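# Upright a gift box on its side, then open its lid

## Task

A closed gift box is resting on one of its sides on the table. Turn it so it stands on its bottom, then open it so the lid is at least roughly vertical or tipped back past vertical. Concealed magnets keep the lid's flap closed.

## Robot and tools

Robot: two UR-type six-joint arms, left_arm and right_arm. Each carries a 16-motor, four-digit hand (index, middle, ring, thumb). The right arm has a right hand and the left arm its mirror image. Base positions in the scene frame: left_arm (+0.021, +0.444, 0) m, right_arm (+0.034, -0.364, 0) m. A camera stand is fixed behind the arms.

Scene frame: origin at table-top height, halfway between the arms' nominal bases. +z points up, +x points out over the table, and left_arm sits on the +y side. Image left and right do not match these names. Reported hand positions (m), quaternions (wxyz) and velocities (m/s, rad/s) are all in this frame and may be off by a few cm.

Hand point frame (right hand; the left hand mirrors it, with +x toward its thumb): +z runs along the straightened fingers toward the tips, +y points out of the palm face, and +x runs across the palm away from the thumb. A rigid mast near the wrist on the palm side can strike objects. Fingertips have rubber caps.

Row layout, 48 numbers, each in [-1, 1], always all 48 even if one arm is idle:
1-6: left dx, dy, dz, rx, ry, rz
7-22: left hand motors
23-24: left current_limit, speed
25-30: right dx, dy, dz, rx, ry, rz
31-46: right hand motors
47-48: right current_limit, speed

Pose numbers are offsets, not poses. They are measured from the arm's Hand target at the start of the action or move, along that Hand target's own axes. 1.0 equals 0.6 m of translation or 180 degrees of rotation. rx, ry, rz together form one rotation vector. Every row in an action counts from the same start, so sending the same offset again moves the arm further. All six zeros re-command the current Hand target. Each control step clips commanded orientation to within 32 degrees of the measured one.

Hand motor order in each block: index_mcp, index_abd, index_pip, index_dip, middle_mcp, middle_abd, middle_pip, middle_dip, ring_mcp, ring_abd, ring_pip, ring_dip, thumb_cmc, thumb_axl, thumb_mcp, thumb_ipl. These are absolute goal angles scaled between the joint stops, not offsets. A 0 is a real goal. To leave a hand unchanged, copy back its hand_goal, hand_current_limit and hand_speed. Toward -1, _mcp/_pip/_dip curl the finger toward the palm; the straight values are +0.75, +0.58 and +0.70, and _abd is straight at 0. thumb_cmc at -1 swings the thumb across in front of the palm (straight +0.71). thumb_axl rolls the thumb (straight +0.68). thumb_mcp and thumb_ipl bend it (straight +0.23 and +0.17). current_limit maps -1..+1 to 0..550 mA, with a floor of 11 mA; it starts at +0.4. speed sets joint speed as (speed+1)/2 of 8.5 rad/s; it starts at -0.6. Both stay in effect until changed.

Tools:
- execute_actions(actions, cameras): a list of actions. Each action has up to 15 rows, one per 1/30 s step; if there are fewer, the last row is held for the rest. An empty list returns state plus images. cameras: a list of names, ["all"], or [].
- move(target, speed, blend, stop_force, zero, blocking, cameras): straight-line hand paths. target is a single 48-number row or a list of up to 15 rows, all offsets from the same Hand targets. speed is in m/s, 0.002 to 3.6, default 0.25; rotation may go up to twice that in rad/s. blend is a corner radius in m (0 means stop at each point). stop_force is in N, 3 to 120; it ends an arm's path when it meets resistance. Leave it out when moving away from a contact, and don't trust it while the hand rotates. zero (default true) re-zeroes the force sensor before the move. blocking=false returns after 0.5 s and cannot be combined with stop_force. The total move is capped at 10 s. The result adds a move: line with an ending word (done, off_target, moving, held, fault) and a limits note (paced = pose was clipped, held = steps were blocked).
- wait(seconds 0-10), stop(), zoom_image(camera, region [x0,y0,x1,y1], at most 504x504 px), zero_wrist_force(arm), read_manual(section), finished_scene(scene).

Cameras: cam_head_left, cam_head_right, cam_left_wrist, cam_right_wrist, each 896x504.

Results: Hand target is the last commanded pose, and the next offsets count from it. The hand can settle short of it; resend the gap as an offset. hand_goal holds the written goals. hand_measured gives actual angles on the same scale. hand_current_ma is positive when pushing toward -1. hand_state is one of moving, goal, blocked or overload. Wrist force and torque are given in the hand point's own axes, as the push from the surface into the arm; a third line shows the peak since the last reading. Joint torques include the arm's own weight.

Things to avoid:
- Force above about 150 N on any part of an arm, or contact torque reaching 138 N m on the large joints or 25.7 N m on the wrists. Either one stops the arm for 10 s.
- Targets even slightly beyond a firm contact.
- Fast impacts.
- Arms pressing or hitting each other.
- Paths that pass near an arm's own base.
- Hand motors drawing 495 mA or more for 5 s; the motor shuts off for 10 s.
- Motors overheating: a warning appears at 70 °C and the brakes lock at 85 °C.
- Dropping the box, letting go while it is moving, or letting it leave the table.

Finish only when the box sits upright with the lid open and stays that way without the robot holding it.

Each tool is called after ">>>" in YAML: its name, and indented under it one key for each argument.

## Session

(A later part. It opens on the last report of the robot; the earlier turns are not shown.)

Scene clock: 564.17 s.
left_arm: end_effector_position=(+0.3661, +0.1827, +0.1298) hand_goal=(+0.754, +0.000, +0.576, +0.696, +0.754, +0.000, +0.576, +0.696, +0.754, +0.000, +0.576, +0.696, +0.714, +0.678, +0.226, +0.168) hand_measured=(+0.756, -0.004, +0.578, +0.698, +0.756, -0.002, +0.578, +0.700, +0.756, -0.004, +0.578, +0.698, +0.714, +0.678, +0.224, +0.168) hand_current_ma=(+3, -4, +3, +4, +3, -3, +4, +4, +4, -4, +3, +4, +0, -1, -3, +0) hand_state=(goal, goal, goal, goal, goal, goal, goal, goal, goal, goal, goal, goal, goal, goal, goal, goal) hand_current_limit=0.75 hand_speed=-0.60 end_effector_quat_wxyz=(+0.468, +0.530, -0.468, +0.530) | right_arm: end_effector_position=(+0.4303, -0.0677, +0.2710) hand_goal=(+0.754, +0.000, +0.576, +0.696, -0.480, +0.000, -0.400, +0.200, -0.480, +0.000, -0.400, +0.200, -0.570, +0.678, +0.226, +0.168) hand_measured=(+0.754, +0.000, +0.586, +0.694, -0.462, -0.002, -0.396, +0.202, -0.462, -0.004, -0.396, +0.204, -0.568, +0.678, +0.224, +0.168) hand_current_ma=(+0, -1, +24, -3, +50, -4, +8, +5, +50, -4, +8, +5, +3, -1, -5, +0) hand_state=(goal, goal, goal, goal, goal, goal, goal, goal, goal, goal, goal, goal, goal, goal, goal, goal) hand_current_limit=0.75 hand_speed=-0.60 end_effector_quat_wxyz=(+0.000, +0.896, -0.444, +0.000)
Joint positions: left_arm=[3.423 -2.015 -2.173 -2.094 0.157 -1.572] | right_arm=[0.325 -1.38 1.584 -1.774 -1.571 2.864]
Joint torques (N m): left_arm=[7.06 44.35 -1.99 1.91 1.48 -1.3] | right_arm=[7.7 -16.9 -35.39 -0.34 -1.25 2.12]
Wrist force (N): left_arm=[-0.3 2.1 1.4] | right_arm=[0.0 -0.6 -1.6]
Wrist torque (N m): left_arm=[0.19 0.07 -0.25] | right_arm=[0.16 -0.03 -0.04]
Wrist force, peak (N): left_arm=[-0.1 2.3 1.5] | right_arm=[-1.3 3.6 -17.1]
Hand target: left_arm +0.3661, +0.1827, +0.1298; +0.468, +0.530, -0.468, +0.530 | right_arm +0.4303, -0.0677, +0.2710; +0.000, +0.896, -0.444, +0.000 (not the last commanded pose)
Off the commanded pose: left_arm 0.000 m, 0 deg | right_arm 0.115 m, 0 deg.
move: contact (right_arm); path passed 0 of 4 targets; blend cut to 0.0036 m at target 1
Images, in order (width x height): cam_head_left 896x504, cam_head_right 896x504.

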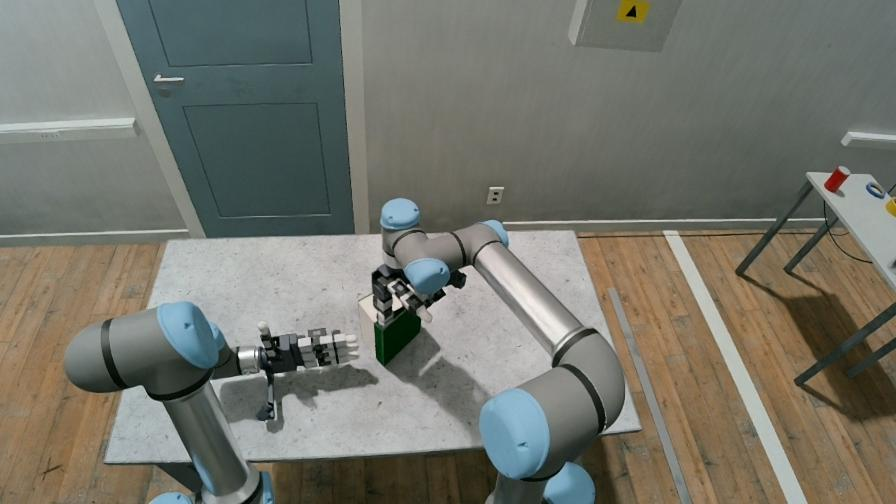

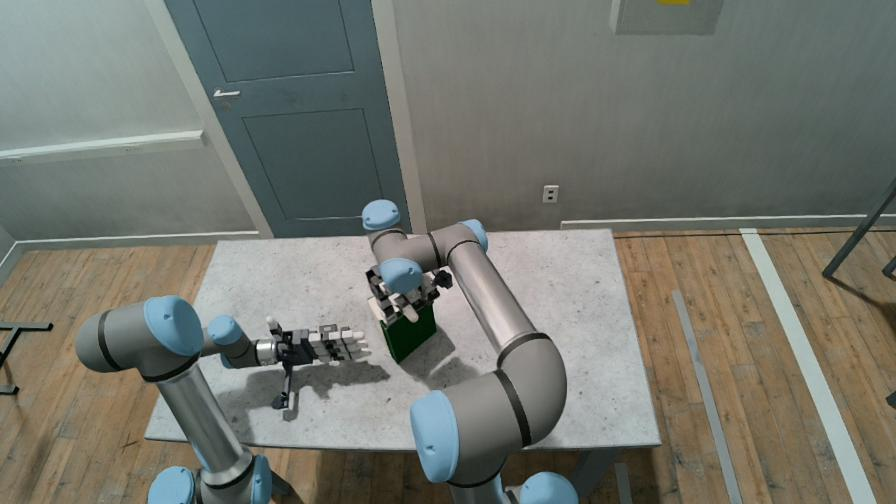

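>>> move:
  target:
    - [0,0,-0.006,0,0,0,0.754,0,0.576,0.696,0.754,0,0.576,0.696,0.754,0,0.576,0.696,0.714,0.678,0.226,0.168,0.75,-0.6,0,0,-0.006,0,0,0,0.754,0,0.576,0.696,-0.48,0,-0.4,0.2,-0.48,0,-0.4,0.2,-0.57,0.678,0.226,0.168,0.75,-0.6]
  speed: 0.05
  cameras: []

>>> move:
  target:
    - [0,0,0,0,0,0,0.754,0,0.576,0.696,0.754,0,0.576,0.696,0.754,0,0.576,0.696,0.714,0.678,0.226,0.168,0.75,-0.6,0.0128,0.0602,0,0,0,0,0.754,0,0.576,0.696,-0.48,0,-0.4,0.2,-0.48,0,-0.4,0.2,-0.57,0.678,0.226,0.168,0.75,-0.6]
    - [0,0,0,0,0,0,0.754,0,0.576,0.696,0.754,0,0.576,0.696,0.754,0,0.576,0.696,0.714,0.678,0.226,0.168,0.75,-0.6,0.0528,0.1177,0,0,0,0,0.754,0,0.576,0.696,-0.48,0,-0.4,0.2,-0.48,0,-0.4,0.2,-0.57,0.678,0.226,0.168,0.75,-0.6]
    - [0,0,0,0,0,0,0.754,0,0.576,0.696,0.754,0,0.576,0.696,0.754,0,0.576,0.696,0.714,0.678,0.226,0.168,0.75,-0.6,0.1157,0.1532,0,0,0,0,0.754,0,0.576,0.696,-0.48,0,-0.4,0.2,-0.48,0,-0.4,0.2,-0.57,0.678,0.226,0.168,0.75,-0.6]
  speed: 0.035
  stop_force: 8
  blend: 0.01
  cameras: ["cam_head_left","cam_head_right"]

>>> zoom_image:
  camera: "cam_head_left"
  region: [300, 220, 480, 360]

>>> zoom_image:
  camera: "cam_head_right"
  region: [300, 220, 480, 360]

Scene clock: 579.07 s.
left_arm: end_effector_position=(+0.3657, +0.1861, +0.1298) hand_goal=(+0.754, +0.000, +0.576, +0.696, +0.754, +0.000, +0.576, +0.696, +0.754, +0.000, +0.576, +0.696, +0.714, +0.678, +0.226, +0.168) hand_measured=(+0.756, -0.004, +0.578, +0.698, +0.756, -0.002, +0.578, +0.700, +0.756, -0.004, +0.578, +0.698, +0.714, +0.678, +0.224, +0.168) hand_current_ma=(+3, -4, +3, +4, +3, -3, +4, +4, +4, -4, +3, +4, +0, -1, -3, +0) hand_state=(goal, goal, goal, goal, goal, goal, goal, goal, goal, goal, goal, goal, goal, goal, goal, goal) hand_current_limit=0.75 hand_speed=-0.60 end_effector_quat_wxyz=(+0.468, +0.530, -0.468, +0.530) | right_arm: end_effector_position=(+0.4303, -0.0677, +0.2745) hand_goal=(+0.754, +0.000, +0.576, +0.696, -0.480, +0.000, -0.400, +0.200, -0.480, +0.000, -0.400, +0.200, -0.570, +0.678, +0.226, +0.168) hand_measured=(+0.756, +0.000, +0.582, +0.694, -0.462, -0.002, -0.396, +0.202, -0.462, -0.004, -0.396, +0.204, -0.568, +0.678, +0.224, +0.168) hand_current_ma=(+2, -1, +13, -3, +50, -4, +8, +5, +50, -4, +8, +5, +3, -1, -5, +0) hand_state=(goal, goal, goal, goal, goal, goal, goal, goal, goal, goal, goal, goal, goal, goal, goal, goal) hand_current_limit=0.75 hand_speed=-0.60 end_effector_quat_wxyz=(+0.000, +0.896, -0.444, +0.000)
Joint positions: left_arm=[3.432 -2.014 -2.175 -2.094 0.166 -1.572] | right_arm=[0.325 -1.382 1.576 -1.766 -1.571 2.864]
Joint torques (N m): left_arm=[6.65 44.07 -1.19 2.07 1.99 1.76] | right_arm=[6.93 -40.87 -35.87 -0.35 -1.27 2.13]
Wrist force (N): left_arm=[0.0 2.0 1.3] | right_arm=[-0.1 -1.0 -0.1]
Wrist torque (N m): left_arm=[0.18 0.04 -0.22] | right_arm=[0.06 -0.02 -0.06]
Wrist force, peak (N): left_arm=[0.1 2.5 1.6] | right_arm=[0.3 -0.6 -1.9]
Hand target: left_arm +0.3657, +0.1863, +0.1298; +0.468, +0.530, -0.468, +0.530 | right_arm +0.4303, -0.0677, +0.2746; +0.000, +0.896, -0.444, +0.000
Off the commanded pose: left_arm 0.000 m, 0 deg | right_arm 0.000 m, 0 deg.
move: done
No camera images: "cameras" was empty.

Scene clock: 583.63 s.
left_arm: end_effector_position=(+0.3657, +0.1863, +0.1298) hand_goal=(+0.754, +0.000, +0.576, +0.696, +0.754, +0.000, +0.576, +0.696, +0.754, +0.000, +0.576, +0.696, +0.714, +0.678, +0.226, +0.168) hand_measured=(+0.756, -0.004, +0.578, +0.698, +0.756, -0.002, +0.578, +0.700, +0.756, -0.004, +0.578, +0.698, +0.714, +0.678, +0.224, +0.168) hand_current_ma=(+3, -4, +3, +4, +3, -3, +4, +4, +4, -4, +3, +4, +0, -1, -3, +0) hand_state=(goal, goal, goal, goal, goal, goal, goal, goal, goal, goal, goal, goal, goal, goal, goal, goal) hand_current_limit=0.75 hand_speed=-0.60 end_effector_quat_wxyz=(+0.468, +0.530, -0.468, +0.530) | right_arm: end_effector_position=(+0.3991, -0.1786, +0.2746) hand_goal=(+0.754, +0.000, +0.576, +0.696, -0.480, +0.000, -0.400, +0.200, -0.480, +0.000, -0.400, +0.200, -0.570, +0.678, +0.226, +0.168) hand_measured=(+0.758, +0.000, +0.578, +0.694, -0.462, -0.002, -0.396, +0.202, -0.462, -0.002, -0.396, +0.204, -0.568, +0.678, +0.224, +0.168) hand_current_ma=(+5, +1, +4, -3, +50, -4, +8, +5, +50, -4, +8, +5, +3, -1, -5, +0) hand_state=(goal, goal, goal, goal, goal, goal, goal, goal, goal, goal, goal, goal, goal, goal, goal, goal) hand_current_limit=0.75 hand_speed=-0.60 end_effector_quat_wxyz=(+0.000, +0.896, -0.444, +0.000)
Joint positions: left_arm=[3.432 -2.014 -2.175 -2.093 0.166 -1.572] | right_arm=[0.137 -1.581 1.795 -1.785 -1.571 2.676]
Joint torques (N m): left_arm=[7.84 44.51 -1.25 2.03 1.74 -1.3] | right_arm=[-7.22 -32.15 -14.18 -0.99 1.98 -1.66]
Wrist force (N): left_arm=[-0.2 2.3 1.3] | right_arm=[-0.5 -1.1 0.2]
Wrist torque (N m): left_arm=[0.23 0.05 -0.24] | right_arm=[0.07 -0.09 0.10]
Wrist force, peak (N): left_arm=[0.0 2.4 1.6] | right_arm=[-0.3 -1.5 -0.2]
Hand target: left_arm +0.3657, +0.1863, +0.1298; +0.468, +0.530, -0.468, +0.530 | right_arm +0.3991, -0.1786, +0.2746; +0.000, +0.896, -0.444, +0.000
Off the commanded pose: left_arm 0.000 m, 0 deg | right_arm 0.000 m, 0 deg.
move: done
Images, in order (width x height): cam_head_left 896x504, cam_head_right 896x504.

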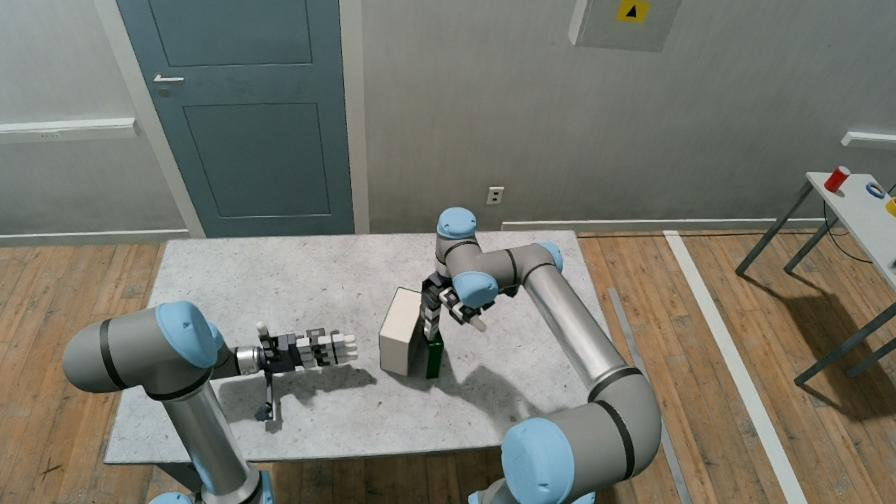

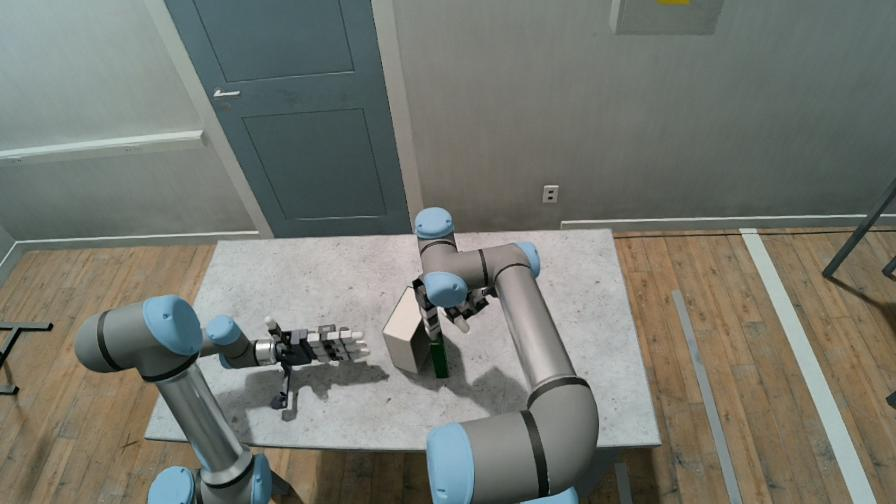

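Scaled by 2.800 from the camera's 896x504 image, which has a finer 1280x720 frame.

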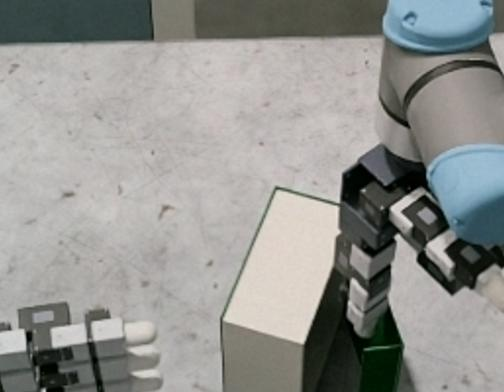

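Scaled by 2.800 from the camera's 896x504 image, which has a finer 1280x720 frame.

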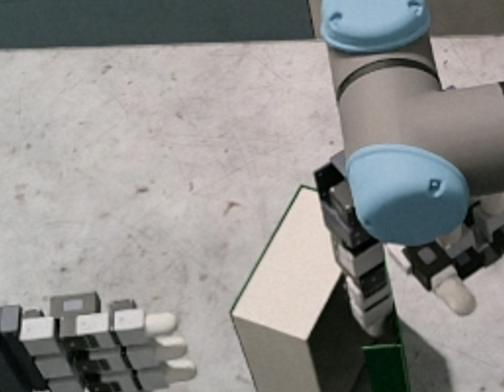

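>>> move:
  target:
    - [0.085,0,0,0,0,0.5,0.754,0,0.576,0.696,0.754,0,0.576,0.696,0.754,0,0.576,0.696,0.714,0.678,0.226,0.168,0.75,-0.6,0,0,0,0,0,0,0.754,0,0.576,0.696,-0.48,0,-0.4,0.2,-0.48,0,-0.4,0.2,-0.57,0.678,0.226,0.168,0.75,-0.6]
    - [0.085,-0.1596,0.1909,0,0,0.5,0.754,0,0.576,0.696,0.754,0,0.576,0.696,0.754,0,0.576,0.696,0.714,0.678,0.226,0.168,0.75,-0.6,0,0,0,0,0,0,0.754,0,0.576,0.696,-0.48,0,-0.4,0.2,-0.48,0,-0.4,0.2,-0.57,0.678,0.226,0.168,0.75,-0.6]
  speed: [0.25,0.12]
  cameras: ["cam_head_left","cam_head_right"]

>>> zoom_image:
  camera: "cam_head_left"
  region: [300, 220, 480, 400]

>>> zoom_image:
  camera: "cam_head_right"
  region: [300, 220, 480, 400]

Scene clock: 685.80 s.
left_arm: end_effector_position=(+0.4747, +0.0843, +0.1808) hand_goal=(+0.754, +0.000, +0.576, +0.696, +0.754, +0.000, +0.576, +0.696, +0.754, +0.000, +0.576, +0.696, +0.714, +0.678, +0.226, +0.168) hand_measured=(+0.746, -0.004, +0.576, +0.698, +0.746, -0.002, +0.576, +0.698, +0.746, -0.004, +0.576, +0.698, +0.706, +0.678, +0.224, +0.168) hand_current_ma=(-14, -4, +0, +3, -14, -3, +0, +4, -18, -4, +0, +4, -15, -1, -3, +0) hand_state=(goal, goal, goal, goal, goal, goal, goal, goal, goal, goal, goal, goal, goal, goal, goal, goal) hand_current_limit=0.75 hand_speed=-0.60 end_effector_quat_wxyz=(+0.043, -0.043, +0.705, -0.706) | right_arm: end_effector_position=(+0.3991, -0.1786, +0.2746) hand_goal=(+0.754, +0.000, +0.576, +0.696, -0.480, +0.000, -0.400, +0.200, -0.480, +0.000, -0.400, +0.200, -0.570, +0.678, +0.226, +0.168) hand_measured=(+0.758, +0.000, +0.578, +0.694, -0.462, -0.002, -0.396, +0.202, -0.462, -0.002, -0.396, +0.204, -0.568, +0.678, +0.224, +0.168) hand_current_ma=(+5, +1, +4, -3, +50, -4, +8, +5, +50, -4, +8, +5, +3, -1, -5, +0) hand_state=(goal, goal, goal, goal, goal, goal, goal, goal, goal, goal, goal, goal, goal, goal, goal, goal) hand_current_limit=0.75 hand_speed=-0.60 end_effector_quat_wxyz=(+0.000, +0.896, -0.444, +0.000)
Joint positions: left_arm=[3.152 -1.839 -1.859 -2.575 -0.114 -0.01] | right_arm=[0.137 -1.581 1.795 -1.785 -1.571 2.676]
Joint torques (N m): left_arm=[-6.8 19.14 25.83 -1.49 -1.92 1.92] | right_arm=[-6.58 -32.62 -14.65 -0.94 1.89 -1.73]
Wrist force (N): left_arm=[-1.0 0.0 -0.6] | right_arm=[-0.6 -0.9 -0.1]
Wrist torque (N m): left_arm=[0.06 0.11 -0.17] | right_arm=[0.11 -0.07 0.09]
Wrist force, peak (N): left_arm=[0.0 2.4 1.4] | right_arm=[-0.9 -1.2 -0.1]
Hand target: left_arm +0.4748, +0.0843, +0.1808; +0.043, -0.043, +0.706, -0.706 | right_arm +0.3991, -0.1786, +0.2746; +0.000, +0.896, -0.444, +0.000
Off the commanded pose: left_arm 0.000 m, 0 deg | right_arm 0.000 m, 0 deg.
move: done
Images, in order (width x height): cam_head_left 896x504, cam_head_right 896x504.

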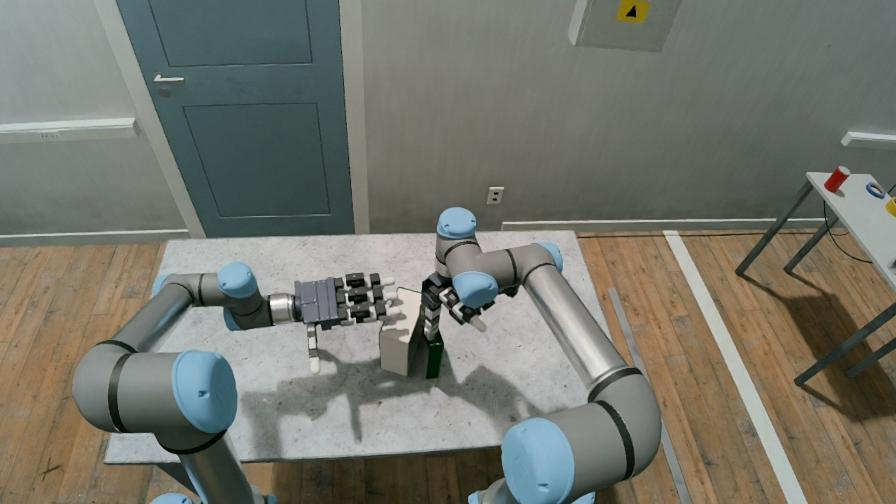

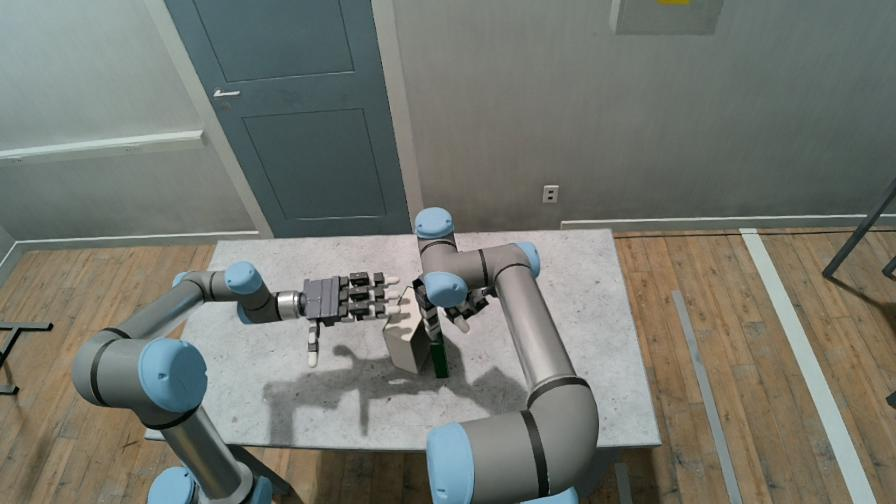

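Scaled by 2.800 from the camera's 896x504 image, which has a finer 1280x720 frame.

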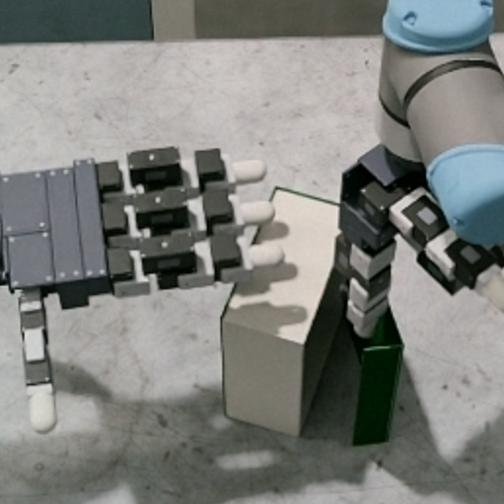

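Scaled by 2.800 from the camera's 896x504 image, which has a finer 1280x720 frame.

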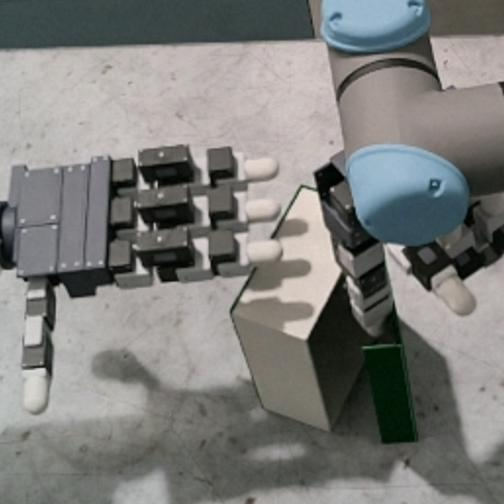

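>>> move:
  target:
    - [0.017,0.06,0.025,0,0,0,0.754,0,0.576,0.696,0.754,0,0.576,0.696,0.754,0,0.576,0.696,0.714,0.678,0.226,0.168,0.75,-0.6,0,0,0,0,0,0,0.754,0,0.576,0.696,-0.48,0,-0.4,0.2,-0.48,0,-0.4,0.2,-0.57,0.678,0.226,0.168,0.75,-0.6]
  speed: 0.05
  cameras: []

>>> move:
  target:
    - [0,0.07,0,0,0,0,0.754,0,0.576,0.696,0.754,0,0.576,0.696,0.754,0,0.576,0.696,0.714,0.678,0.226,0.168,0.75,-0.6,0,0,0,0,0,0,0.754,0,0.576,0.696,-0.48,0,-0.4,0.2,-0.48,0,-0.4,0.2,-0.57,0.678,0.226,0.168,0.75,-0.6]
  speed: 0.015
  stop_force: 14
  cameras: []

>>> zoom_image:
  camera: "cam_head_left"
  region: [300, 220, 480, 400]

Scene clock: 706.93 s.
left_arm: end_effector_position=(+0.4665, +0.0682, +0.1448) hand_goal=(+0.754, +0.000, +0.576, +0.696, +0.754, +0.000, +0.576, +0.696, +0.754, +0.000, +0.576, +0.696, +0.714, +0.678, +0.226, +0.168) hand_measured=(+0.746, -0.004, +0.576, +0.698, +0.746, -0.002, +0.576, +0.698, +0.746, -0.004, +0.576, +0.698, +0.706, +0.678, +0.224, +0.168) hand_current_ma=(-15, -4, +0, +3, -15, -3, +0, +4, -18, -4, +0, +4, -15, -1, -3, +0) hand_state=(goal, goal, goal, goal, goal, goal, goal, goal, goal, goal, goal, goal, goal, goal, goal, goal) hand_current_limit=0.75 hand_speed=-0.60 end_effector_quat_wxyz=(+0.043, -0.043, +0.706, -0.706) | right_arm: end_effector_position=(+0.3991, -0.1786, +0.2746) hand_goal=(+0.754, +0.000, +0.576, +0.696, -0.480, +0.000, -0.400, +0.200, -0.480, +0.000, -0.400, +0.200, -0.570, +0.678, +0.226, +0.168) hand_measured=(+0.758, +0.000, +0.578, +0.694, -0.462, -0.002, -0.396, +0.202, -0.462, -0.002, -0.396, +0.204, -0.568, +0.678, +0.224, +0.168) hand_current_ma=(+5, +1, +4, -3, +50, -4, +8, +5, +50, -4, +8, +5, +3, -1, -5, +0) hand_state=(goal, goal, goal, goal, goal, goal, goal, goal, goal, goal, goal, goal, goal, goal, goal, goal) hand_current_limit=0.75 hand_speed=-0.60 end_effector_quat_wxyz=(+0.000, +0.896, -0.444, +0.000)
Joint positions: left_arm=[3.115 -1.885 -1.906 -2.494 -0.151 0.002] | right_arm=[0.137 -1.581 1.795 -1.785 -1.571 2.676]
Joint torques (N m): left_arm=[-6.22 20.18 4.4 2.59 -1.68 -1.14] | right_arm=[-6.99 -32.29 -15.22 -0.94 1.94 -1.76]
Wrist force (N): left_arm=[-1.2 0.0 -0.8] | right_arm=[-0.5 -1.3 0.2]
Wrist torque (N m): left_arm=[0.07 0.12 -0.01] | right_arm=[0.04 -0.09 0.09]
Wrist force, peak (N): left_arm=[-1.5 0.2 -1.0] | right_arm=[-1.0 -1.1 -0.2]
Hand target: left_arm +0.4665, +0.0682, +0.1448; +0.043, -0.043, +0.706, -0.706 | right_arm +0.3991, -0.1786, +0.2746; +0.000, +0.896, -0.444, +0.000
Off the commanded pose: left_arm 0.000 m, 0 deg | right_arm 0.000 m, 0 deg.
move: done
No camera images: "cameras" was empty.

Scene clock: 709.70 s.
left_arm: end_effector_position=(+0.4665, +0.0682, +0.1217) hand_goal=(+0.754, +0.000, +0.576, +0.696, +0.754, +0.000, +0.576, +0.696, +0.754, +0.000, +0.576, +0.696, +0.714, +0.678, +0.226, +0.168) hand_measured=(+0.810, +0.000, +0.582, +0.698, +0.794, -0.002, +0.594, +0.696, +0.786, -0.002, +0.592, +0.702, +0.706, +0.678, +0.224, +0.168) hand_current_ma=(+189, +0, +11, +3, +119, -1, +41, -1, +91, -3, +37, +12, -15, -1, -3, +0) hand_state=(blocked, goal, goal, goal, blocked, goal, goal, goal, blocked, goal, goal, goal, goal, goal, goal, goal) hand_current_limit=0.75 hand_speed=-0.60 end_effector_quat_wxyz=(+0.044, -0.043, +0.706, -0.706) | right_arm: end_effector_position=(+0.3991, -0.1786, +0.2746) hand_goal=(+0.754, +0.000, +0.576, +0.696, -0.480, +0.000, -0.400, +0.200, -0.480, +0.000, -0.400, +0.200, -0.570, +0.678, +0.226, +0.168) hand_measured=(+0.756, +0.000, +0.578, +0.694, -0.462, -0.002, -0.396, +0.202, -0.462, -0.002, -0.396, +0.204, -0.568, +0.678, +0.224, +0.168) hand_current_ma=(+2, +1, +3, -3, +50, -4, +8, +5, +50, -4, +8, +5, +3, -1, -5, +0) hand_state=(goal, goal, goal, goal, goal, goal, goal, goal, goal, goal, goal, goal, goal, goal, goal, goal) hand_current_limit=0.75 hand_speed=-0.60 end_effector_quat_wxyz=(+0.000, +0.896, -0.444, +0.000)
Joint positions: left_arm=[3.115 -1.921 -1.928 -2.436 -0.151 0.003] | right_arm=[0.137 -1.581 1.795 -1.785 -1.571 2.676]
Joint torques (N m): left_arm=[-5.34 42.22 23.07 -1.88 -1.49 1.88] | right_arm=[-6.25 -31.97 -14.5 -0.89 1.94 -1.73]
Wrist force (N): left_arm=[-1.2 -7.4 -2.9] | right_arm=[-0.5 -0.5 -0.1]
Wrist torque (N m): left_arm=[0.54 0.14 -0.14] | right_arm=[0.08 -0.04 0.09]
Wrist force, peak (N): left_arm=[-0.7 -14.0 -4.8] | right_arm=[-0.9 -1.1 0.0]
Hand target: left_arm +0.4665, +0.0682, +0.1217; +0.044, -0.043, +0.706, -0.706 (not the last commanded pose) | right_arm +0.3991, -0.1786, +0.2746; +0.000, +0.896, -0.444, +0.000
Off the commanded pose: left_arm 0.019 m, 0 deg | right_arm 0.000 m, 0 deg.
move: contact (left_arm)
No camera images: "cameras" was empty.

Scaled by 2.800 from the camera's 896x504 image, which has a finer 1280x720 frame.
This view is cut from an older image: the scene may have changed since it was taken.

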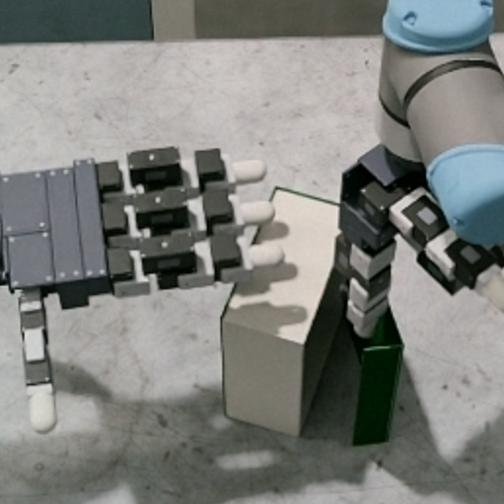

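>>> move:
  target:
    - [0,0.014,0,0,0,0,0.754,0,0.576,0.696,0.754,0,0.576,0.696,0.754,0,0.576,0.696,0.714,0.678,0.226,0.168,0.75,-0.6,0,0,0,0,0,0,0.754,0,0.576,0.696,-0.48,0,-0.4,0.2,-0.48,0,-0.4,0.2,-0.57,0.678,0.226,0.168,0.75,-0.6]
  speed: 0.015
  cameras: ["cam_head_left"]

>>> zoom_image:
  camera: "cam_head_left"
  region: [300, 220, 480, 400]

>>> move:
  target:
    - [0,0,0,0,0,0,0.754,0,0.576,0.696,0.754,0,0.576,0.696,0.754,0,0.576,0.696,0.714,0.678,0.226,0.168,0.75,-0.6,0.0618,0.0178,0,0,0,0,0.754,0,0.576,0.696,-0.48,0,-0.4,0.2,-0.48,0,-0.4,0.2,-0.57,0.678,0.226,0.168,0.75,-0.6]
  speed: 0.025
  cameras: ["cam_head_left"]

>>> zoom_image:
  camera: "cam_head_left"
  region: [300, 220, 480, 400]

Scene clock: 728.57 s.
left_arm: end_effector_position=(+0.4665, +0.0682, +0.1134) hand_goal=(+0.754, +0.000, +0.576, +0.696, +0.754, +0.000, +0.576, +0.696, +0.754, +0.000, +0.576, +0.696, +0.714, +0.678, +0.226, +0.168) hand_measured=(+0.890, +0.002, +0.594, +0.698, +0.848, +0.000, +0.618, +0.692, +0.824, -0.002, +0.608, +0.710, +0.706, +0.678, +0.224, +0.168) hand_current_ma=(+481, +3, +41, +3, +361, +0, +121, -5, +246, -2, +86, +28, -15, -1, -3, +0) hand_state=(blocked, goal, goal, goal, blocked, goal, blocked, goal, blocked, goal, blocked, goal, goal, goal, goal, goal) hand_current_limit=0.75 hand_speed=-0.60 end_effector_quat_wxyz=(+0.044, -0.043, +0.706, -0.706) | right_arm: end_effector_position=(+0.3991, -0.1786, +0.2746) hand_goal=(+0.754, +0.000, +0.576, +0.696, -0.480, +0.000, -0.400, +0.200, -0.480, +0.000, -0.400, +0.200, -0.570, +0.678, +0.226, +0.168) hand_measured=(+0.756, +0.000, +0.578, +0.694, -0.462, -0.002, -0.396, +0.202, -0.462, -0.002, -0.396, +0.204, -0.568, +0.678, +0.224, +0.168) hand_current_ma=(+2, +1, +3, -3, +50, -4, +8, +5, +50, -4, +8, +5, +3, -1, -5, +0) hand_state=(goal, goal, goal, goal, goal, goal, goal, goal, goal, goal, goal, goal, goal, goal, goal, goal) hand_current_limit=0.75 hand_speed=-0.60 end_effector_quat_wxyz=(+0.000, +0.896, -0.444, +0.000)
Joint positions: left_arm=[3.115 -1.935 -1.936 -2.415 -0.151 0.003] | right_arm=[0.137 -1.581 1.795 -1.785 -1.571 2.676]
Joint torques (N m): left_arm=[-7.04 9.11 -2.29 2.02 -1.45 -0.99] | right_arm=[-6.18 -31.85 -14.36 -0.94 1.95 -1.71]
Wrist force (N): left_arm=[-0.4 -24.7 -7.7] | right_arm=[-0.2 -0.7 -0.3]
Wrist torque (N m): left_arm=[1.79 0.18 0.08] | right_arm=[0.07 -0.06 0.12]
Wrist force, peak (N): left_arm=[-0.5 -25.1 -7.6] | right_arm=[-0.6 -0.7 -0.4]
Hand target: left_arm +0.4665, +0.0682, +0.1133; +0.044, -0.043, +0.706, -0.706 | right_arm +0.3991, -0.1786, +0.2746; +0.000, +0.896, -0.444, +0.000
Off the commanded pose: left_arm 0.000 m, 0 deg | right_arm 0.000 m, 0 deg.
move: done
Images, in order (width x height): cam_head_left 896x504.

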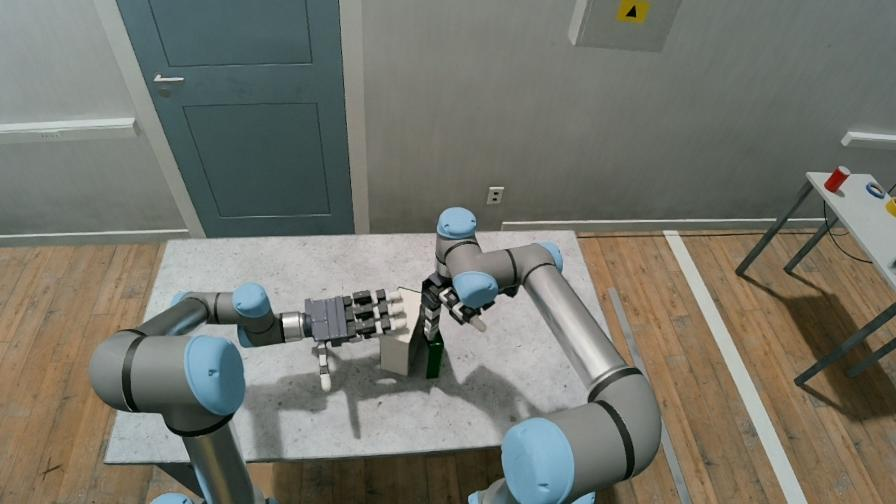

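Scaled by 2.800 from the camera's 896x504 image, which has a finer 1280x720 frame.

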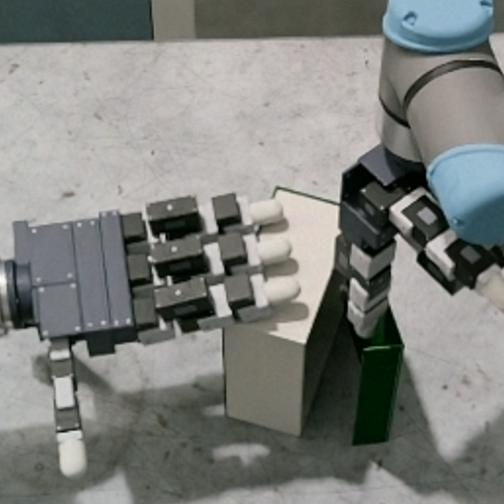

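Scene clock: 730.50 s.
left_arm: end_effector_position=(+0.4665, +0.0682, +0.1133) hand_goal=(+0.754, +0.000, +0.576, +0.696, +0.754, +0.000, +0.576, +0.696, +0.754, +0.000, +0.576, +0.696, +0.714, +0.678, +0.226, +0.168) hand_measured=(+0.892, +0.002, +0.594, +0.698, +0.848, +0.000, +0.618, +0.692, +0.824, -0.002, +0.608, +0.710, +0.706, +0.678, +0.224, +0.168) hand_current_ma=(+481, +3, +43, +3, +362, +0, +123, -5, +246, -2, +87, +29, -15, -1, -3, +0) hand_state=(blocked, goal, goal, goal, blocked, goal, blocked, goal, blocked, goal, blocked, goal, goal, goal, goal, goal) hand_current_limit=0.75 hand_speed=-0.60 end_effector_quat_wxyz=(+0.044, -0.043, +0.706, -0.706) | right_arm: end_effector_position=(+0.4129, -0.2144, +0.2746) hand_goal=(+0.754, +0.000, +0.576, +0.696, -0.480, +0.000, -0.400, +0.200, -0.480, +0.000, -0.400, +0.200, -0.570, +0.678, +0.226, +0.168) hand_measured=(+0.760, +0.024, +0.576, +0.694, -0.462, -0.002, -0.396, +0.202, -0.462, -0.002, -0.396, +0.204, -0.568, +0.678, +0.224, +0.168) hand_current_ma=(+11, +60, +0, -3, +50, -4, +8, +5, +50, -4, +8, +5, +3, -1, -5, +0) hand_state=(goal, moving, goal, goal, goal, goal, goal, goal, goal, goal, goal, goal, goal, goal, goal, goal) hand_current_limit=0.75 hand_speed=-0.60 end_effector_quat_wxyz=(+0.000, +0.896, -0.444, +0.000)
Joint positions: left_arm=[3.115 -1.935 -1.936 -2.415 -0.151 0.003] | right_arm=[0.059 -1.586 1.8 -1.785 -1.571 2.597]
Joint torques (N m): left_arm=[-1.9 11.22 -1.36 2.18 1.4 -0.5] | right_arm=[-7.76 -31.67 -14.08 -0.72 -1.98 -1.88]
Wrist force (N): left_arm=[-0.8 -25.3 -6.6] | right_arm=[-2.6 -1.5 -1.8]
Wrist torque (N m): left_arm=[1.66 0.20 0.05] | right_arm=[0.22 -0.26 -0.08]
Wrist force, peak (N): left_arm=[-0.6 -25.2 -6.9] | right_arm=[-2.6 -1.5 -1.8]
Hand target: left_arm +0.4665, +0.0682, +0.1133; +0.044, -0.043, +0.706, -0.706 | right_arm +0.4130, -0.2146, +0.2746; +0.000, +0.896, -0.444, +0.000
Off the commanded pose: left_arm 0.000 m, 0 deg | right_arm 0.000 m, 0 deg.
move: done
Images, in order (width x height): cam_head_left 896x504.

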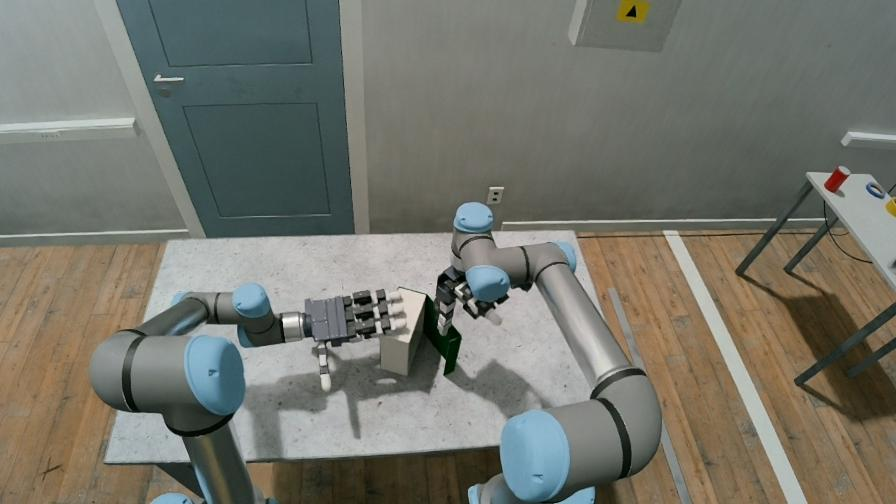

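Scaled by 2.800 from the camera's 896x504 image, which has a finer 1280x720 frame.

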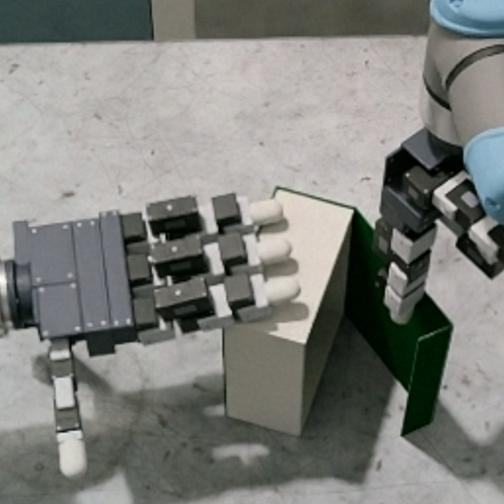

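>>> move:
  target:
    - [0,0,0,0,0,0,0.754,0,0.576,0.696,0.754,0,0.576,0.696,0.754,0,0.576,0.696,0.714,0.678,0.226,0.168,0.75,-0.6,0.064,-0.012,0,0,0,0,0.754,0,0.576,0.696,-0.48,0,-0.4,0.2,-0.48,0,-0.4,0.2,-0.57,0.678,0.226,0.168,0.75,-0.6]
    - [0,0,0,0,0,0,0.754,0,0.576,0.696,0.754,0,0.576,0.696,0.754,0,0.576,0.696,0.714,0.678,0.226,0.168,0.75,-0.6,0.116,-0.0478,0,0,0,0,0.754,0,0.576,0.696,-0.48,0,-0.4,0.2,-0.48,0,-0.4,0.2,-0.57,0.678,0.226,0.168,0.75,-0.6]
  speed: 0.03
  blend: 0.01
  cameras: ["cam_head_left","cam_head_right"]

>>> zoom_image:
  camera: "cam_head_left"
  region: [300, 220, 480, 400]

>>> zoom_image:
  camera: "cam_head_right"
  region: [300, 220, 480, 400]

Scene clock: 749.20 s.
left_arm: end_effector_position=(+0.4665, +0.0682, +0.1133) hand_goal=(+0.754, +0.000, +0.576, +0.696, +0.754, +0.000, +0.576, +0.696, +0.754, +0.000, +0.576, +0.696, +0.714, +0.678, +0.226, +0.168) hand_measured=(+0.892, +0.002, +0.596, +0.698, +0.848, +0.000, +0.618, +0.692, +0.824, -0.002, +0.608, +0.710, +0.706, +0.678, +0.224, +0.168) hand_current_ma=(+481, +3, +45, +3, +362, +0, +123, -5, +246, -2, +87, +29, -15, -1, -3, +0) hand_state=(blocked, goal, goal, goal, blocked, goal, blocked, goal, blocked, goal, blocked, goal, goal, goal, goal, goal) hand_current_limit=0.75 hand_speed=-0.60 end_effector_quat_wxyz=(+0.044, -0.043, +0.706, -0.706) | right_arm: end_effector_position=(+0.4778, -0.2526, +0.2746) hand_goal=(+0.754, +0.000, +0.576, +0.696, -0.480, +0.000, -0.400, +0.200, -0.480, +0.000, -0.400, +0.200, -0.570, +0.678, +0.226, +0.168) hand_measured=(+0.724, +0.028, +0.564, +0.694, -0.462, -0.002, -0.396, +0.202, -0.462, -0.002, -0.396, +0.204, -0.568, +0.678, +0.224, +0.168) hand_current_ma=(-93, +68, -27, -3, +50, -4, +8, +5, +50, -4, +8, +5, +3, -1, -5, +0) hand_state=(blocked, blocked, goal, goal, goal, goal, goal, goal, goal, goal, goal, goal, goal, goal, goal, goal) hand_current_limit=0.75 hand_speed=-0.60 end_effector_quat_wxyz=(+0.000, +0.896, -0.444, +0.000)
Joint positions: left_arm=[3.115 -1.935 -1.936 -2.415 -0.151 0.003] | right_arm=[-0.026 -1.466 1.674 -1.779 -1.571 2.513]
Joint torques (N m): left_arm=[2.76 14.93 -2.11 2.07 1.29 -0.79] | right_arm=[-7.26 -14.68 -35.36 -1.05 -0.45 -1.67]
Wrist force (N): left_arm=[-0.9 -24.8 -5.4] | right_arm=[-2.1 0.2 -1.1]
Wrist torque (N m): left_arm=[1.58 0.13 0.04] | right_arm=[0.14 -0.14 -0.08]
Wrist force, peak (N): left_arm=[-0.9 -25.3 -7.9] | right_arm=[-3.0 -1.4 -2.0]
Hand target: left_arm +0.4665, +0.0682, +0.1133; +0.044, -0.043, +0.706, -0.706 | right_arm +0.4779, -0.2526, +0.2746; +0.000, +0.896, -0.444, +0.000
Off the commanded pose: left_arm 0.000 m, 0 deg | right_arm 0.000 m, 0 deg.
move: done
Images, in order (width x height): cam_head_left 896x504, cam_head_right 896x504.

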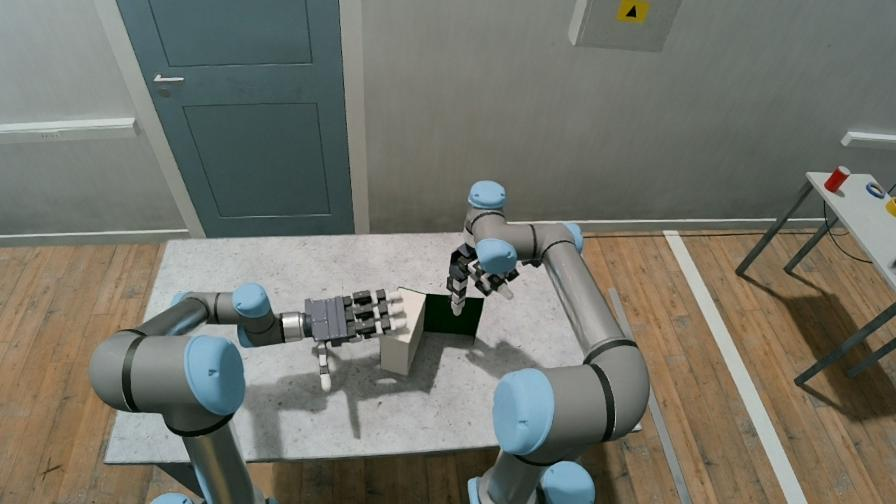

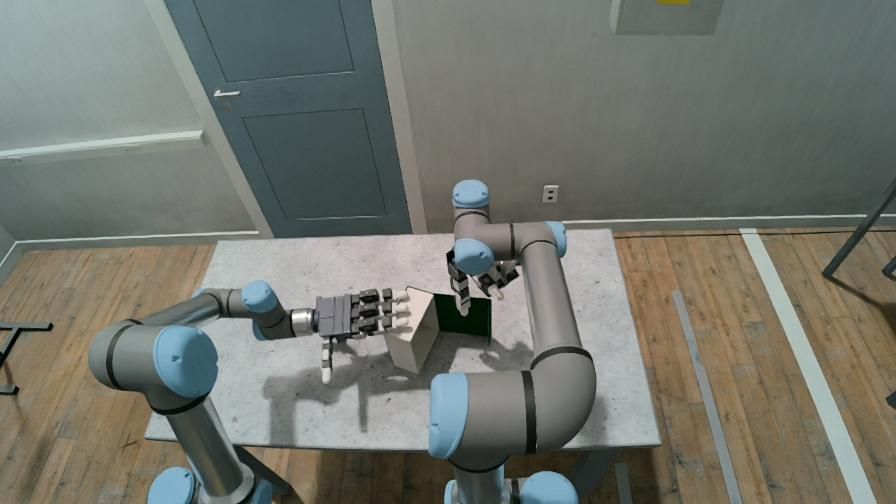

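Scaled by 2.800 from the camera's 896x504 image, which has a finer 1280x720 frame.

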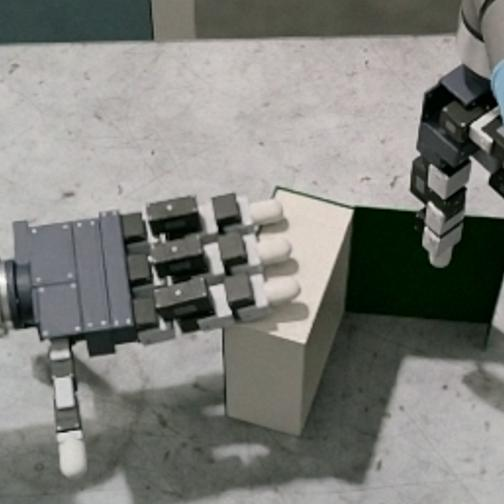

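Scaled by 2.800 from the camera's 896x504 image, which has a finer 1280x720 frame.

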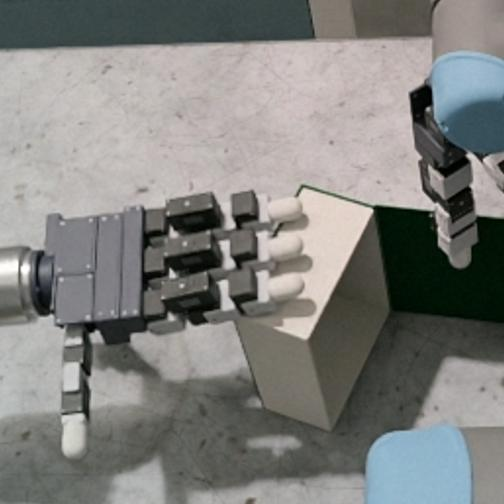

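>>> move:
  target:
    - [0,0,0,0,0,0,0.754,0,0.576,0.696,0.754,0,0.576,0.696,0.754,0,0.576,0.696,0.714,0.678,0.226,0.168,0.75,-0.6,0.0318,-0.0554,0,0,0,0,0.754,0,0.576,0.696,-0.48,0,-0.4,0.2,-0.48,0,-0.4,0.2,-0.57,0.678,0.226,0.168,0.75,-0.6]
    - [0,0,0,0,0,0,0.754,0,0.576,0.696,0.754,0,0.576,0.696,0.754,0,0.576,0.696,0.714,0.678,0.226,0.168,0.75,-0.6,0.0378,-0.1073,0,0,0,0,0.754,0,0.576,0.696,-0.48,0,-0.4,0.2,-0.48,0,-0.4,0.2,-0.57,0.678,0.226,0.168,0.75,-0.6]
  speed: 0.03
  blend: 0.01
  cameras: []

>>> move:
  target:
    - [0,-0.1,0,0,0,0,0.754,0,0.576,0.696,0.754,0,0.576,0.696,0.754,0,0.576,0.696,0.714,0.678,0.226,0.168,0.75,-0.6,-0.0378,0.05,-0.05,0,0,0,0.754,0,0.576,0.696,-0.48,0,-0.4,0.2,-0.48,0,-0.4,0.2,-0.57,0.678,0.226,0.168,0.75,-0.6]
    - [0,-0.1,-0.25,0,0,0,0.754,0,0.576,0.696,0.754,0,0.576,0.696,0.754,0,0.576,0.696,0.714,0.678,0.226,0.168,0.75,-0.6,-0.0378,0.08,-0.25,0,0,0,0.754,0,0.576,0.696,-0.48,0,-0.4,0.2,-0.48,0,-0.4,0.2,-0.57,0.678,0.226,0.168,0.75,-0.6]
  speed: 0.08
  blend: 0.02
  cameras: ["cam_head_left","cam_head_right","cam_right_wrist"]

>>> zoom_image:
  camera: "cam_head_left"
  region: [340, 260, 500, 400]

>>> zoom_image:
  camera: "cam_head_right"
  region: [340, 260, 500, 400]

Scene clock: 778.53 s.
left_arm: end_effector_position=(+0.4665, +0.0682, +0.1133) hand_goal=(+0.754, +0.000, +0.576, +0.696, +0.754, +0.000, +0.576, +0.696, +0.754, +0.000, +0.576, +0.696, +0.714, +0.678, +0.226, +0.168) hand_measured=(+0.892, +0.002, +0.596, +0.698, +0.848, +0.000, +0.618, +0.692, +0.824, -0.002, +0.608, +0.710, +0.706, +0.678, +0.224, +0.168) hand_current_ma=(+481, +3, +45, +3, +362, +0, +123, -5, +246, -2, +87, +29, -15, -1, -3, +0) hand_state=(blocked, goal, goal, goal, blocked, goal, blocked, goal, blocked, goal, blocked, goal, goal, goal, goal, goal) hand_current_limit=0.75 hand_speed=-0.60 end_effector_quat_wxyz=(+0.044, -0.043, +0.706, -0.706) | right_arm: end_effector_position=(+0.5428, -0.2318, +0.2746) hand_goal=(+0.754, +0.000, +0.576, +0.696, -0.480, +0.000, -0.400, +0.200, -0.480, +0.000, -0.400, +0.200, -0.570, +0.678, +0.226, +0.168) hand_measured=(+0.724, +0.008, +0.564, +0.694, -0.462, -0.002, -0.396, +0.202, -0.462, -0.002, -0.396, +0.204, -0.568, +0.678, +0.224, +0.168) hand_current_ma=(-92, +15, -27, -3, +50, -4, +8, +5, +50, -4, +8, +5, +3, -1, -5, +0) hand_state=(blocked, goal, goal, goal, goal, goal, goal, goal, goal, goal, goal, goal, goal, goal, goal, goal) hand_current_limit=0.75 hand_speed=-0.60 end_effector_quat_wxyz=(+0.000, +0.896, -0.444, +0.000)
Joint positions: left_arm=[3.115 -1.935 -1.936 -2.415 -0.151 0.003] | right_arm=[0.007 -1.304 1.479 -1.746 -1.571 2.546]
Joint torques (N m): left_arm=[-0.71 18.39 -1.39 1.86 1.17 -0.79] | right_arm=[7.37 -21.27 -36.22 -0.69 0.84 2.26]
Wrist force (N): left_arm=[-0.2 -24.6 -4.5] | right_arm=[-0.6 0.1 -0.5]
Wrist torque (N m): left_arm=[1.49 0.18 0.10] | right_arm=[0.09 0.00 -0.16]
Wrist force, peak (N): left_arm=[-0.9 -25.1 -5.3] | right_arm=[-2.3 0.3 -1.0]
Hand target: left_arm +0.4665, +0.0682, +0.1133; +0.044, -0.043, +0.706, -0.706 | right_arm +0.5429, -0.2318, +0.2746; +0.000, +0.896, -0.444, +0.000
Off the commanded pose: left_arm 0.000 m, 0 deg | right_arm 0.000 m, 0 deg.
move: done
No camera images: "cameras" was empty.

Scene clock: 781.73 s.
left_arm: end_effector_position=(+0.4481, +0.2169, +0.1733) hand_goal=(+0.754, +0.000, +0.576, +0.696, +0.754, +0.000, +0.576, +0.696, +0.754, +0.000, +0.576, +0.696, +0.714, +0.678, +0.226, +0.168) hand_measured=(+0.746, +0.000, +0.576, +0.698, +0.746, +0.000, +0.576, +0.692, +0.746, -0.002, +0.576, +0.698, +0.706, +0.678, +0.224, +0.168) hand_current_ma=(-14, +1, +0, +3, -14, -1, +0, -5, -18, -3, +0, +4, -15, -1, -3, +0) hand_state=(goal, goal, goal, goal, goal, goal, goal, goal, goal, goal, goal, goal, goal, goal, goal, goal) hand_current_limit=0.75 hand_speed=-0.60 end_effector_quat_wxyz=(+0.044, -0.043, +0.706, -0.706) | right_arm: end_effector_position=(+0.4910, -0.2427, +0.4245) hand_goal=(+0.754, +0.000, +0.576, +0.696, -0.480, +0.000, -0.400, +0.200, -0.480, +0.000, -0.400, +0.200, -0.570, +0.678, +0.226, +0.168) hand_measured=(+0.748, +0.004, +0.574, +0.694, -0.462, -0.002, -0.396, +0.202, -0.462, -0.002, -0.396, +0.204, -0.568, +0.678, +0.224, +0.168) hand_current_ma=(-11, +4, -5, -3, +50, -4, +8, +5, +50, -4, +8, +5, +3, -1, -5, +0) hand_state=(goal, goal, goal, goal, goal, goal, goal, goal, goal, goal, goal, goal, goal, goal, goal, goal) hand_current_limit=0.75 hand_speed=-0.60 end_effector_quat_wxyz=(+0.000, +0.896, -0.444, +0.000)
Joint positions: left_arm=[3.472 -1.752 -1.993 -2.537 0.206 -0.002] | right_arm=[-0.008 -1.434 1.253 -1.39 -1.571 2.531]
Joint torques (N m): left_arm=[7.87 40.57 5.46 1.77 1.63 -1.05] | right_arm=[-6.49 -15.82 -36.08 -0.35 -1.27 -1.71]
Wrist force (N): left_arm=[-1.4 -0.4 -1.0] | right_arm=[0.1 -0.5 -0.5]
Wrist torque (N m): left_arm=[0.07 0.16 -0.06] | right_arm=[0.12 -0.02 0.16]
Wrist force, peak (N): left_arm=[-0.3 -24.9 -4.6] | right_arm=[0.0 -1.1 -0.8]
Hand target: left_arm +0.4481, +0.2171, +0.1733; +0.044, -0.043, +0.706, -0.706 | right_arm +0.4910, -0.2427, +0.4246; +0.000, +0.896, -0.444, +0.000
Off the commanded pose: left_arm 0.000 m, 0 deg | right_arm 0.000 m, 0 deg.
move: done
Images, in order (width x height): cam_head_left 896x504, cam_head_right 896x504, cam_right_wrist 896x504.

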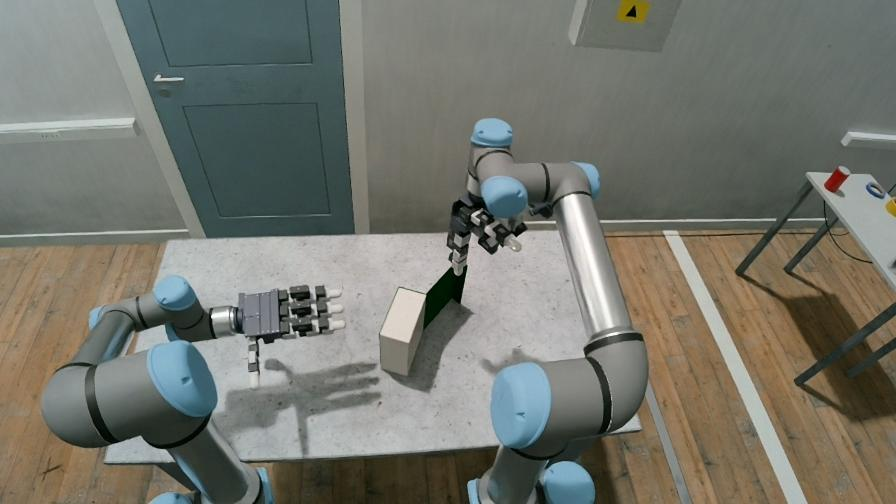

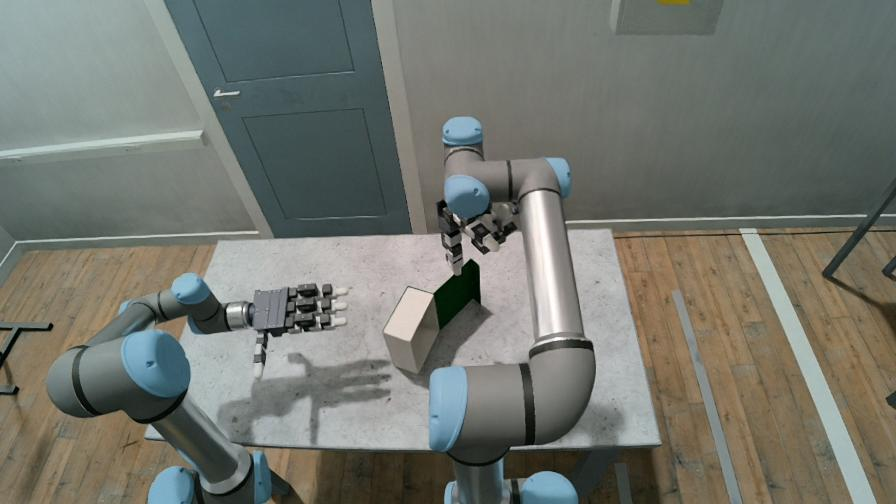

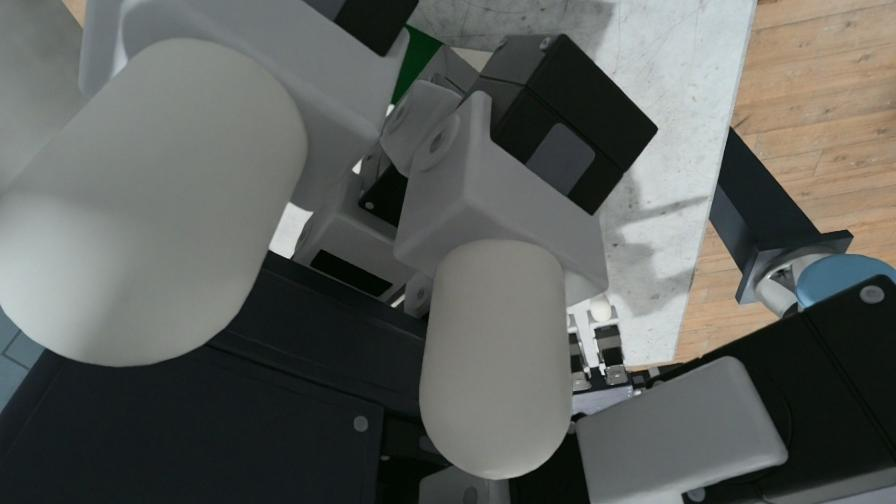

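Scaled by 3.150 from the camera's 896x504 image, which has a finer 1280x720 frame.

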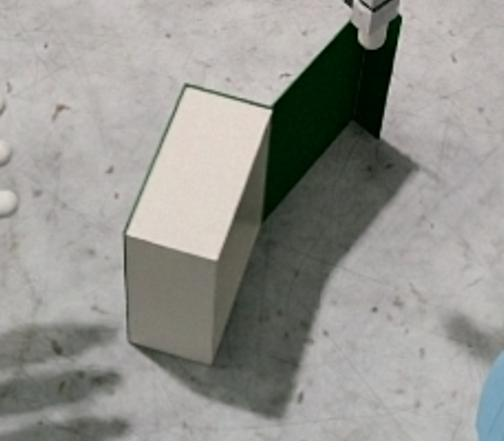

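Scaled by 3.150 from the camera's 896x504 image, which has a finer 1280x720 frame.

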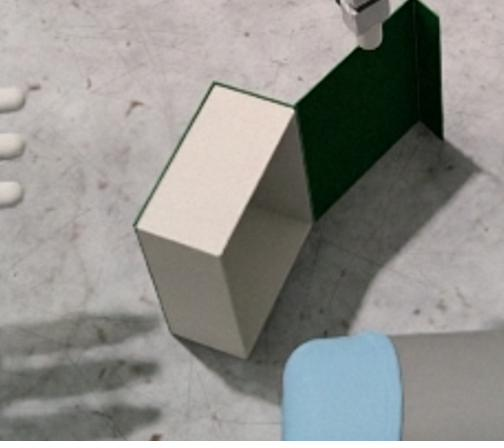

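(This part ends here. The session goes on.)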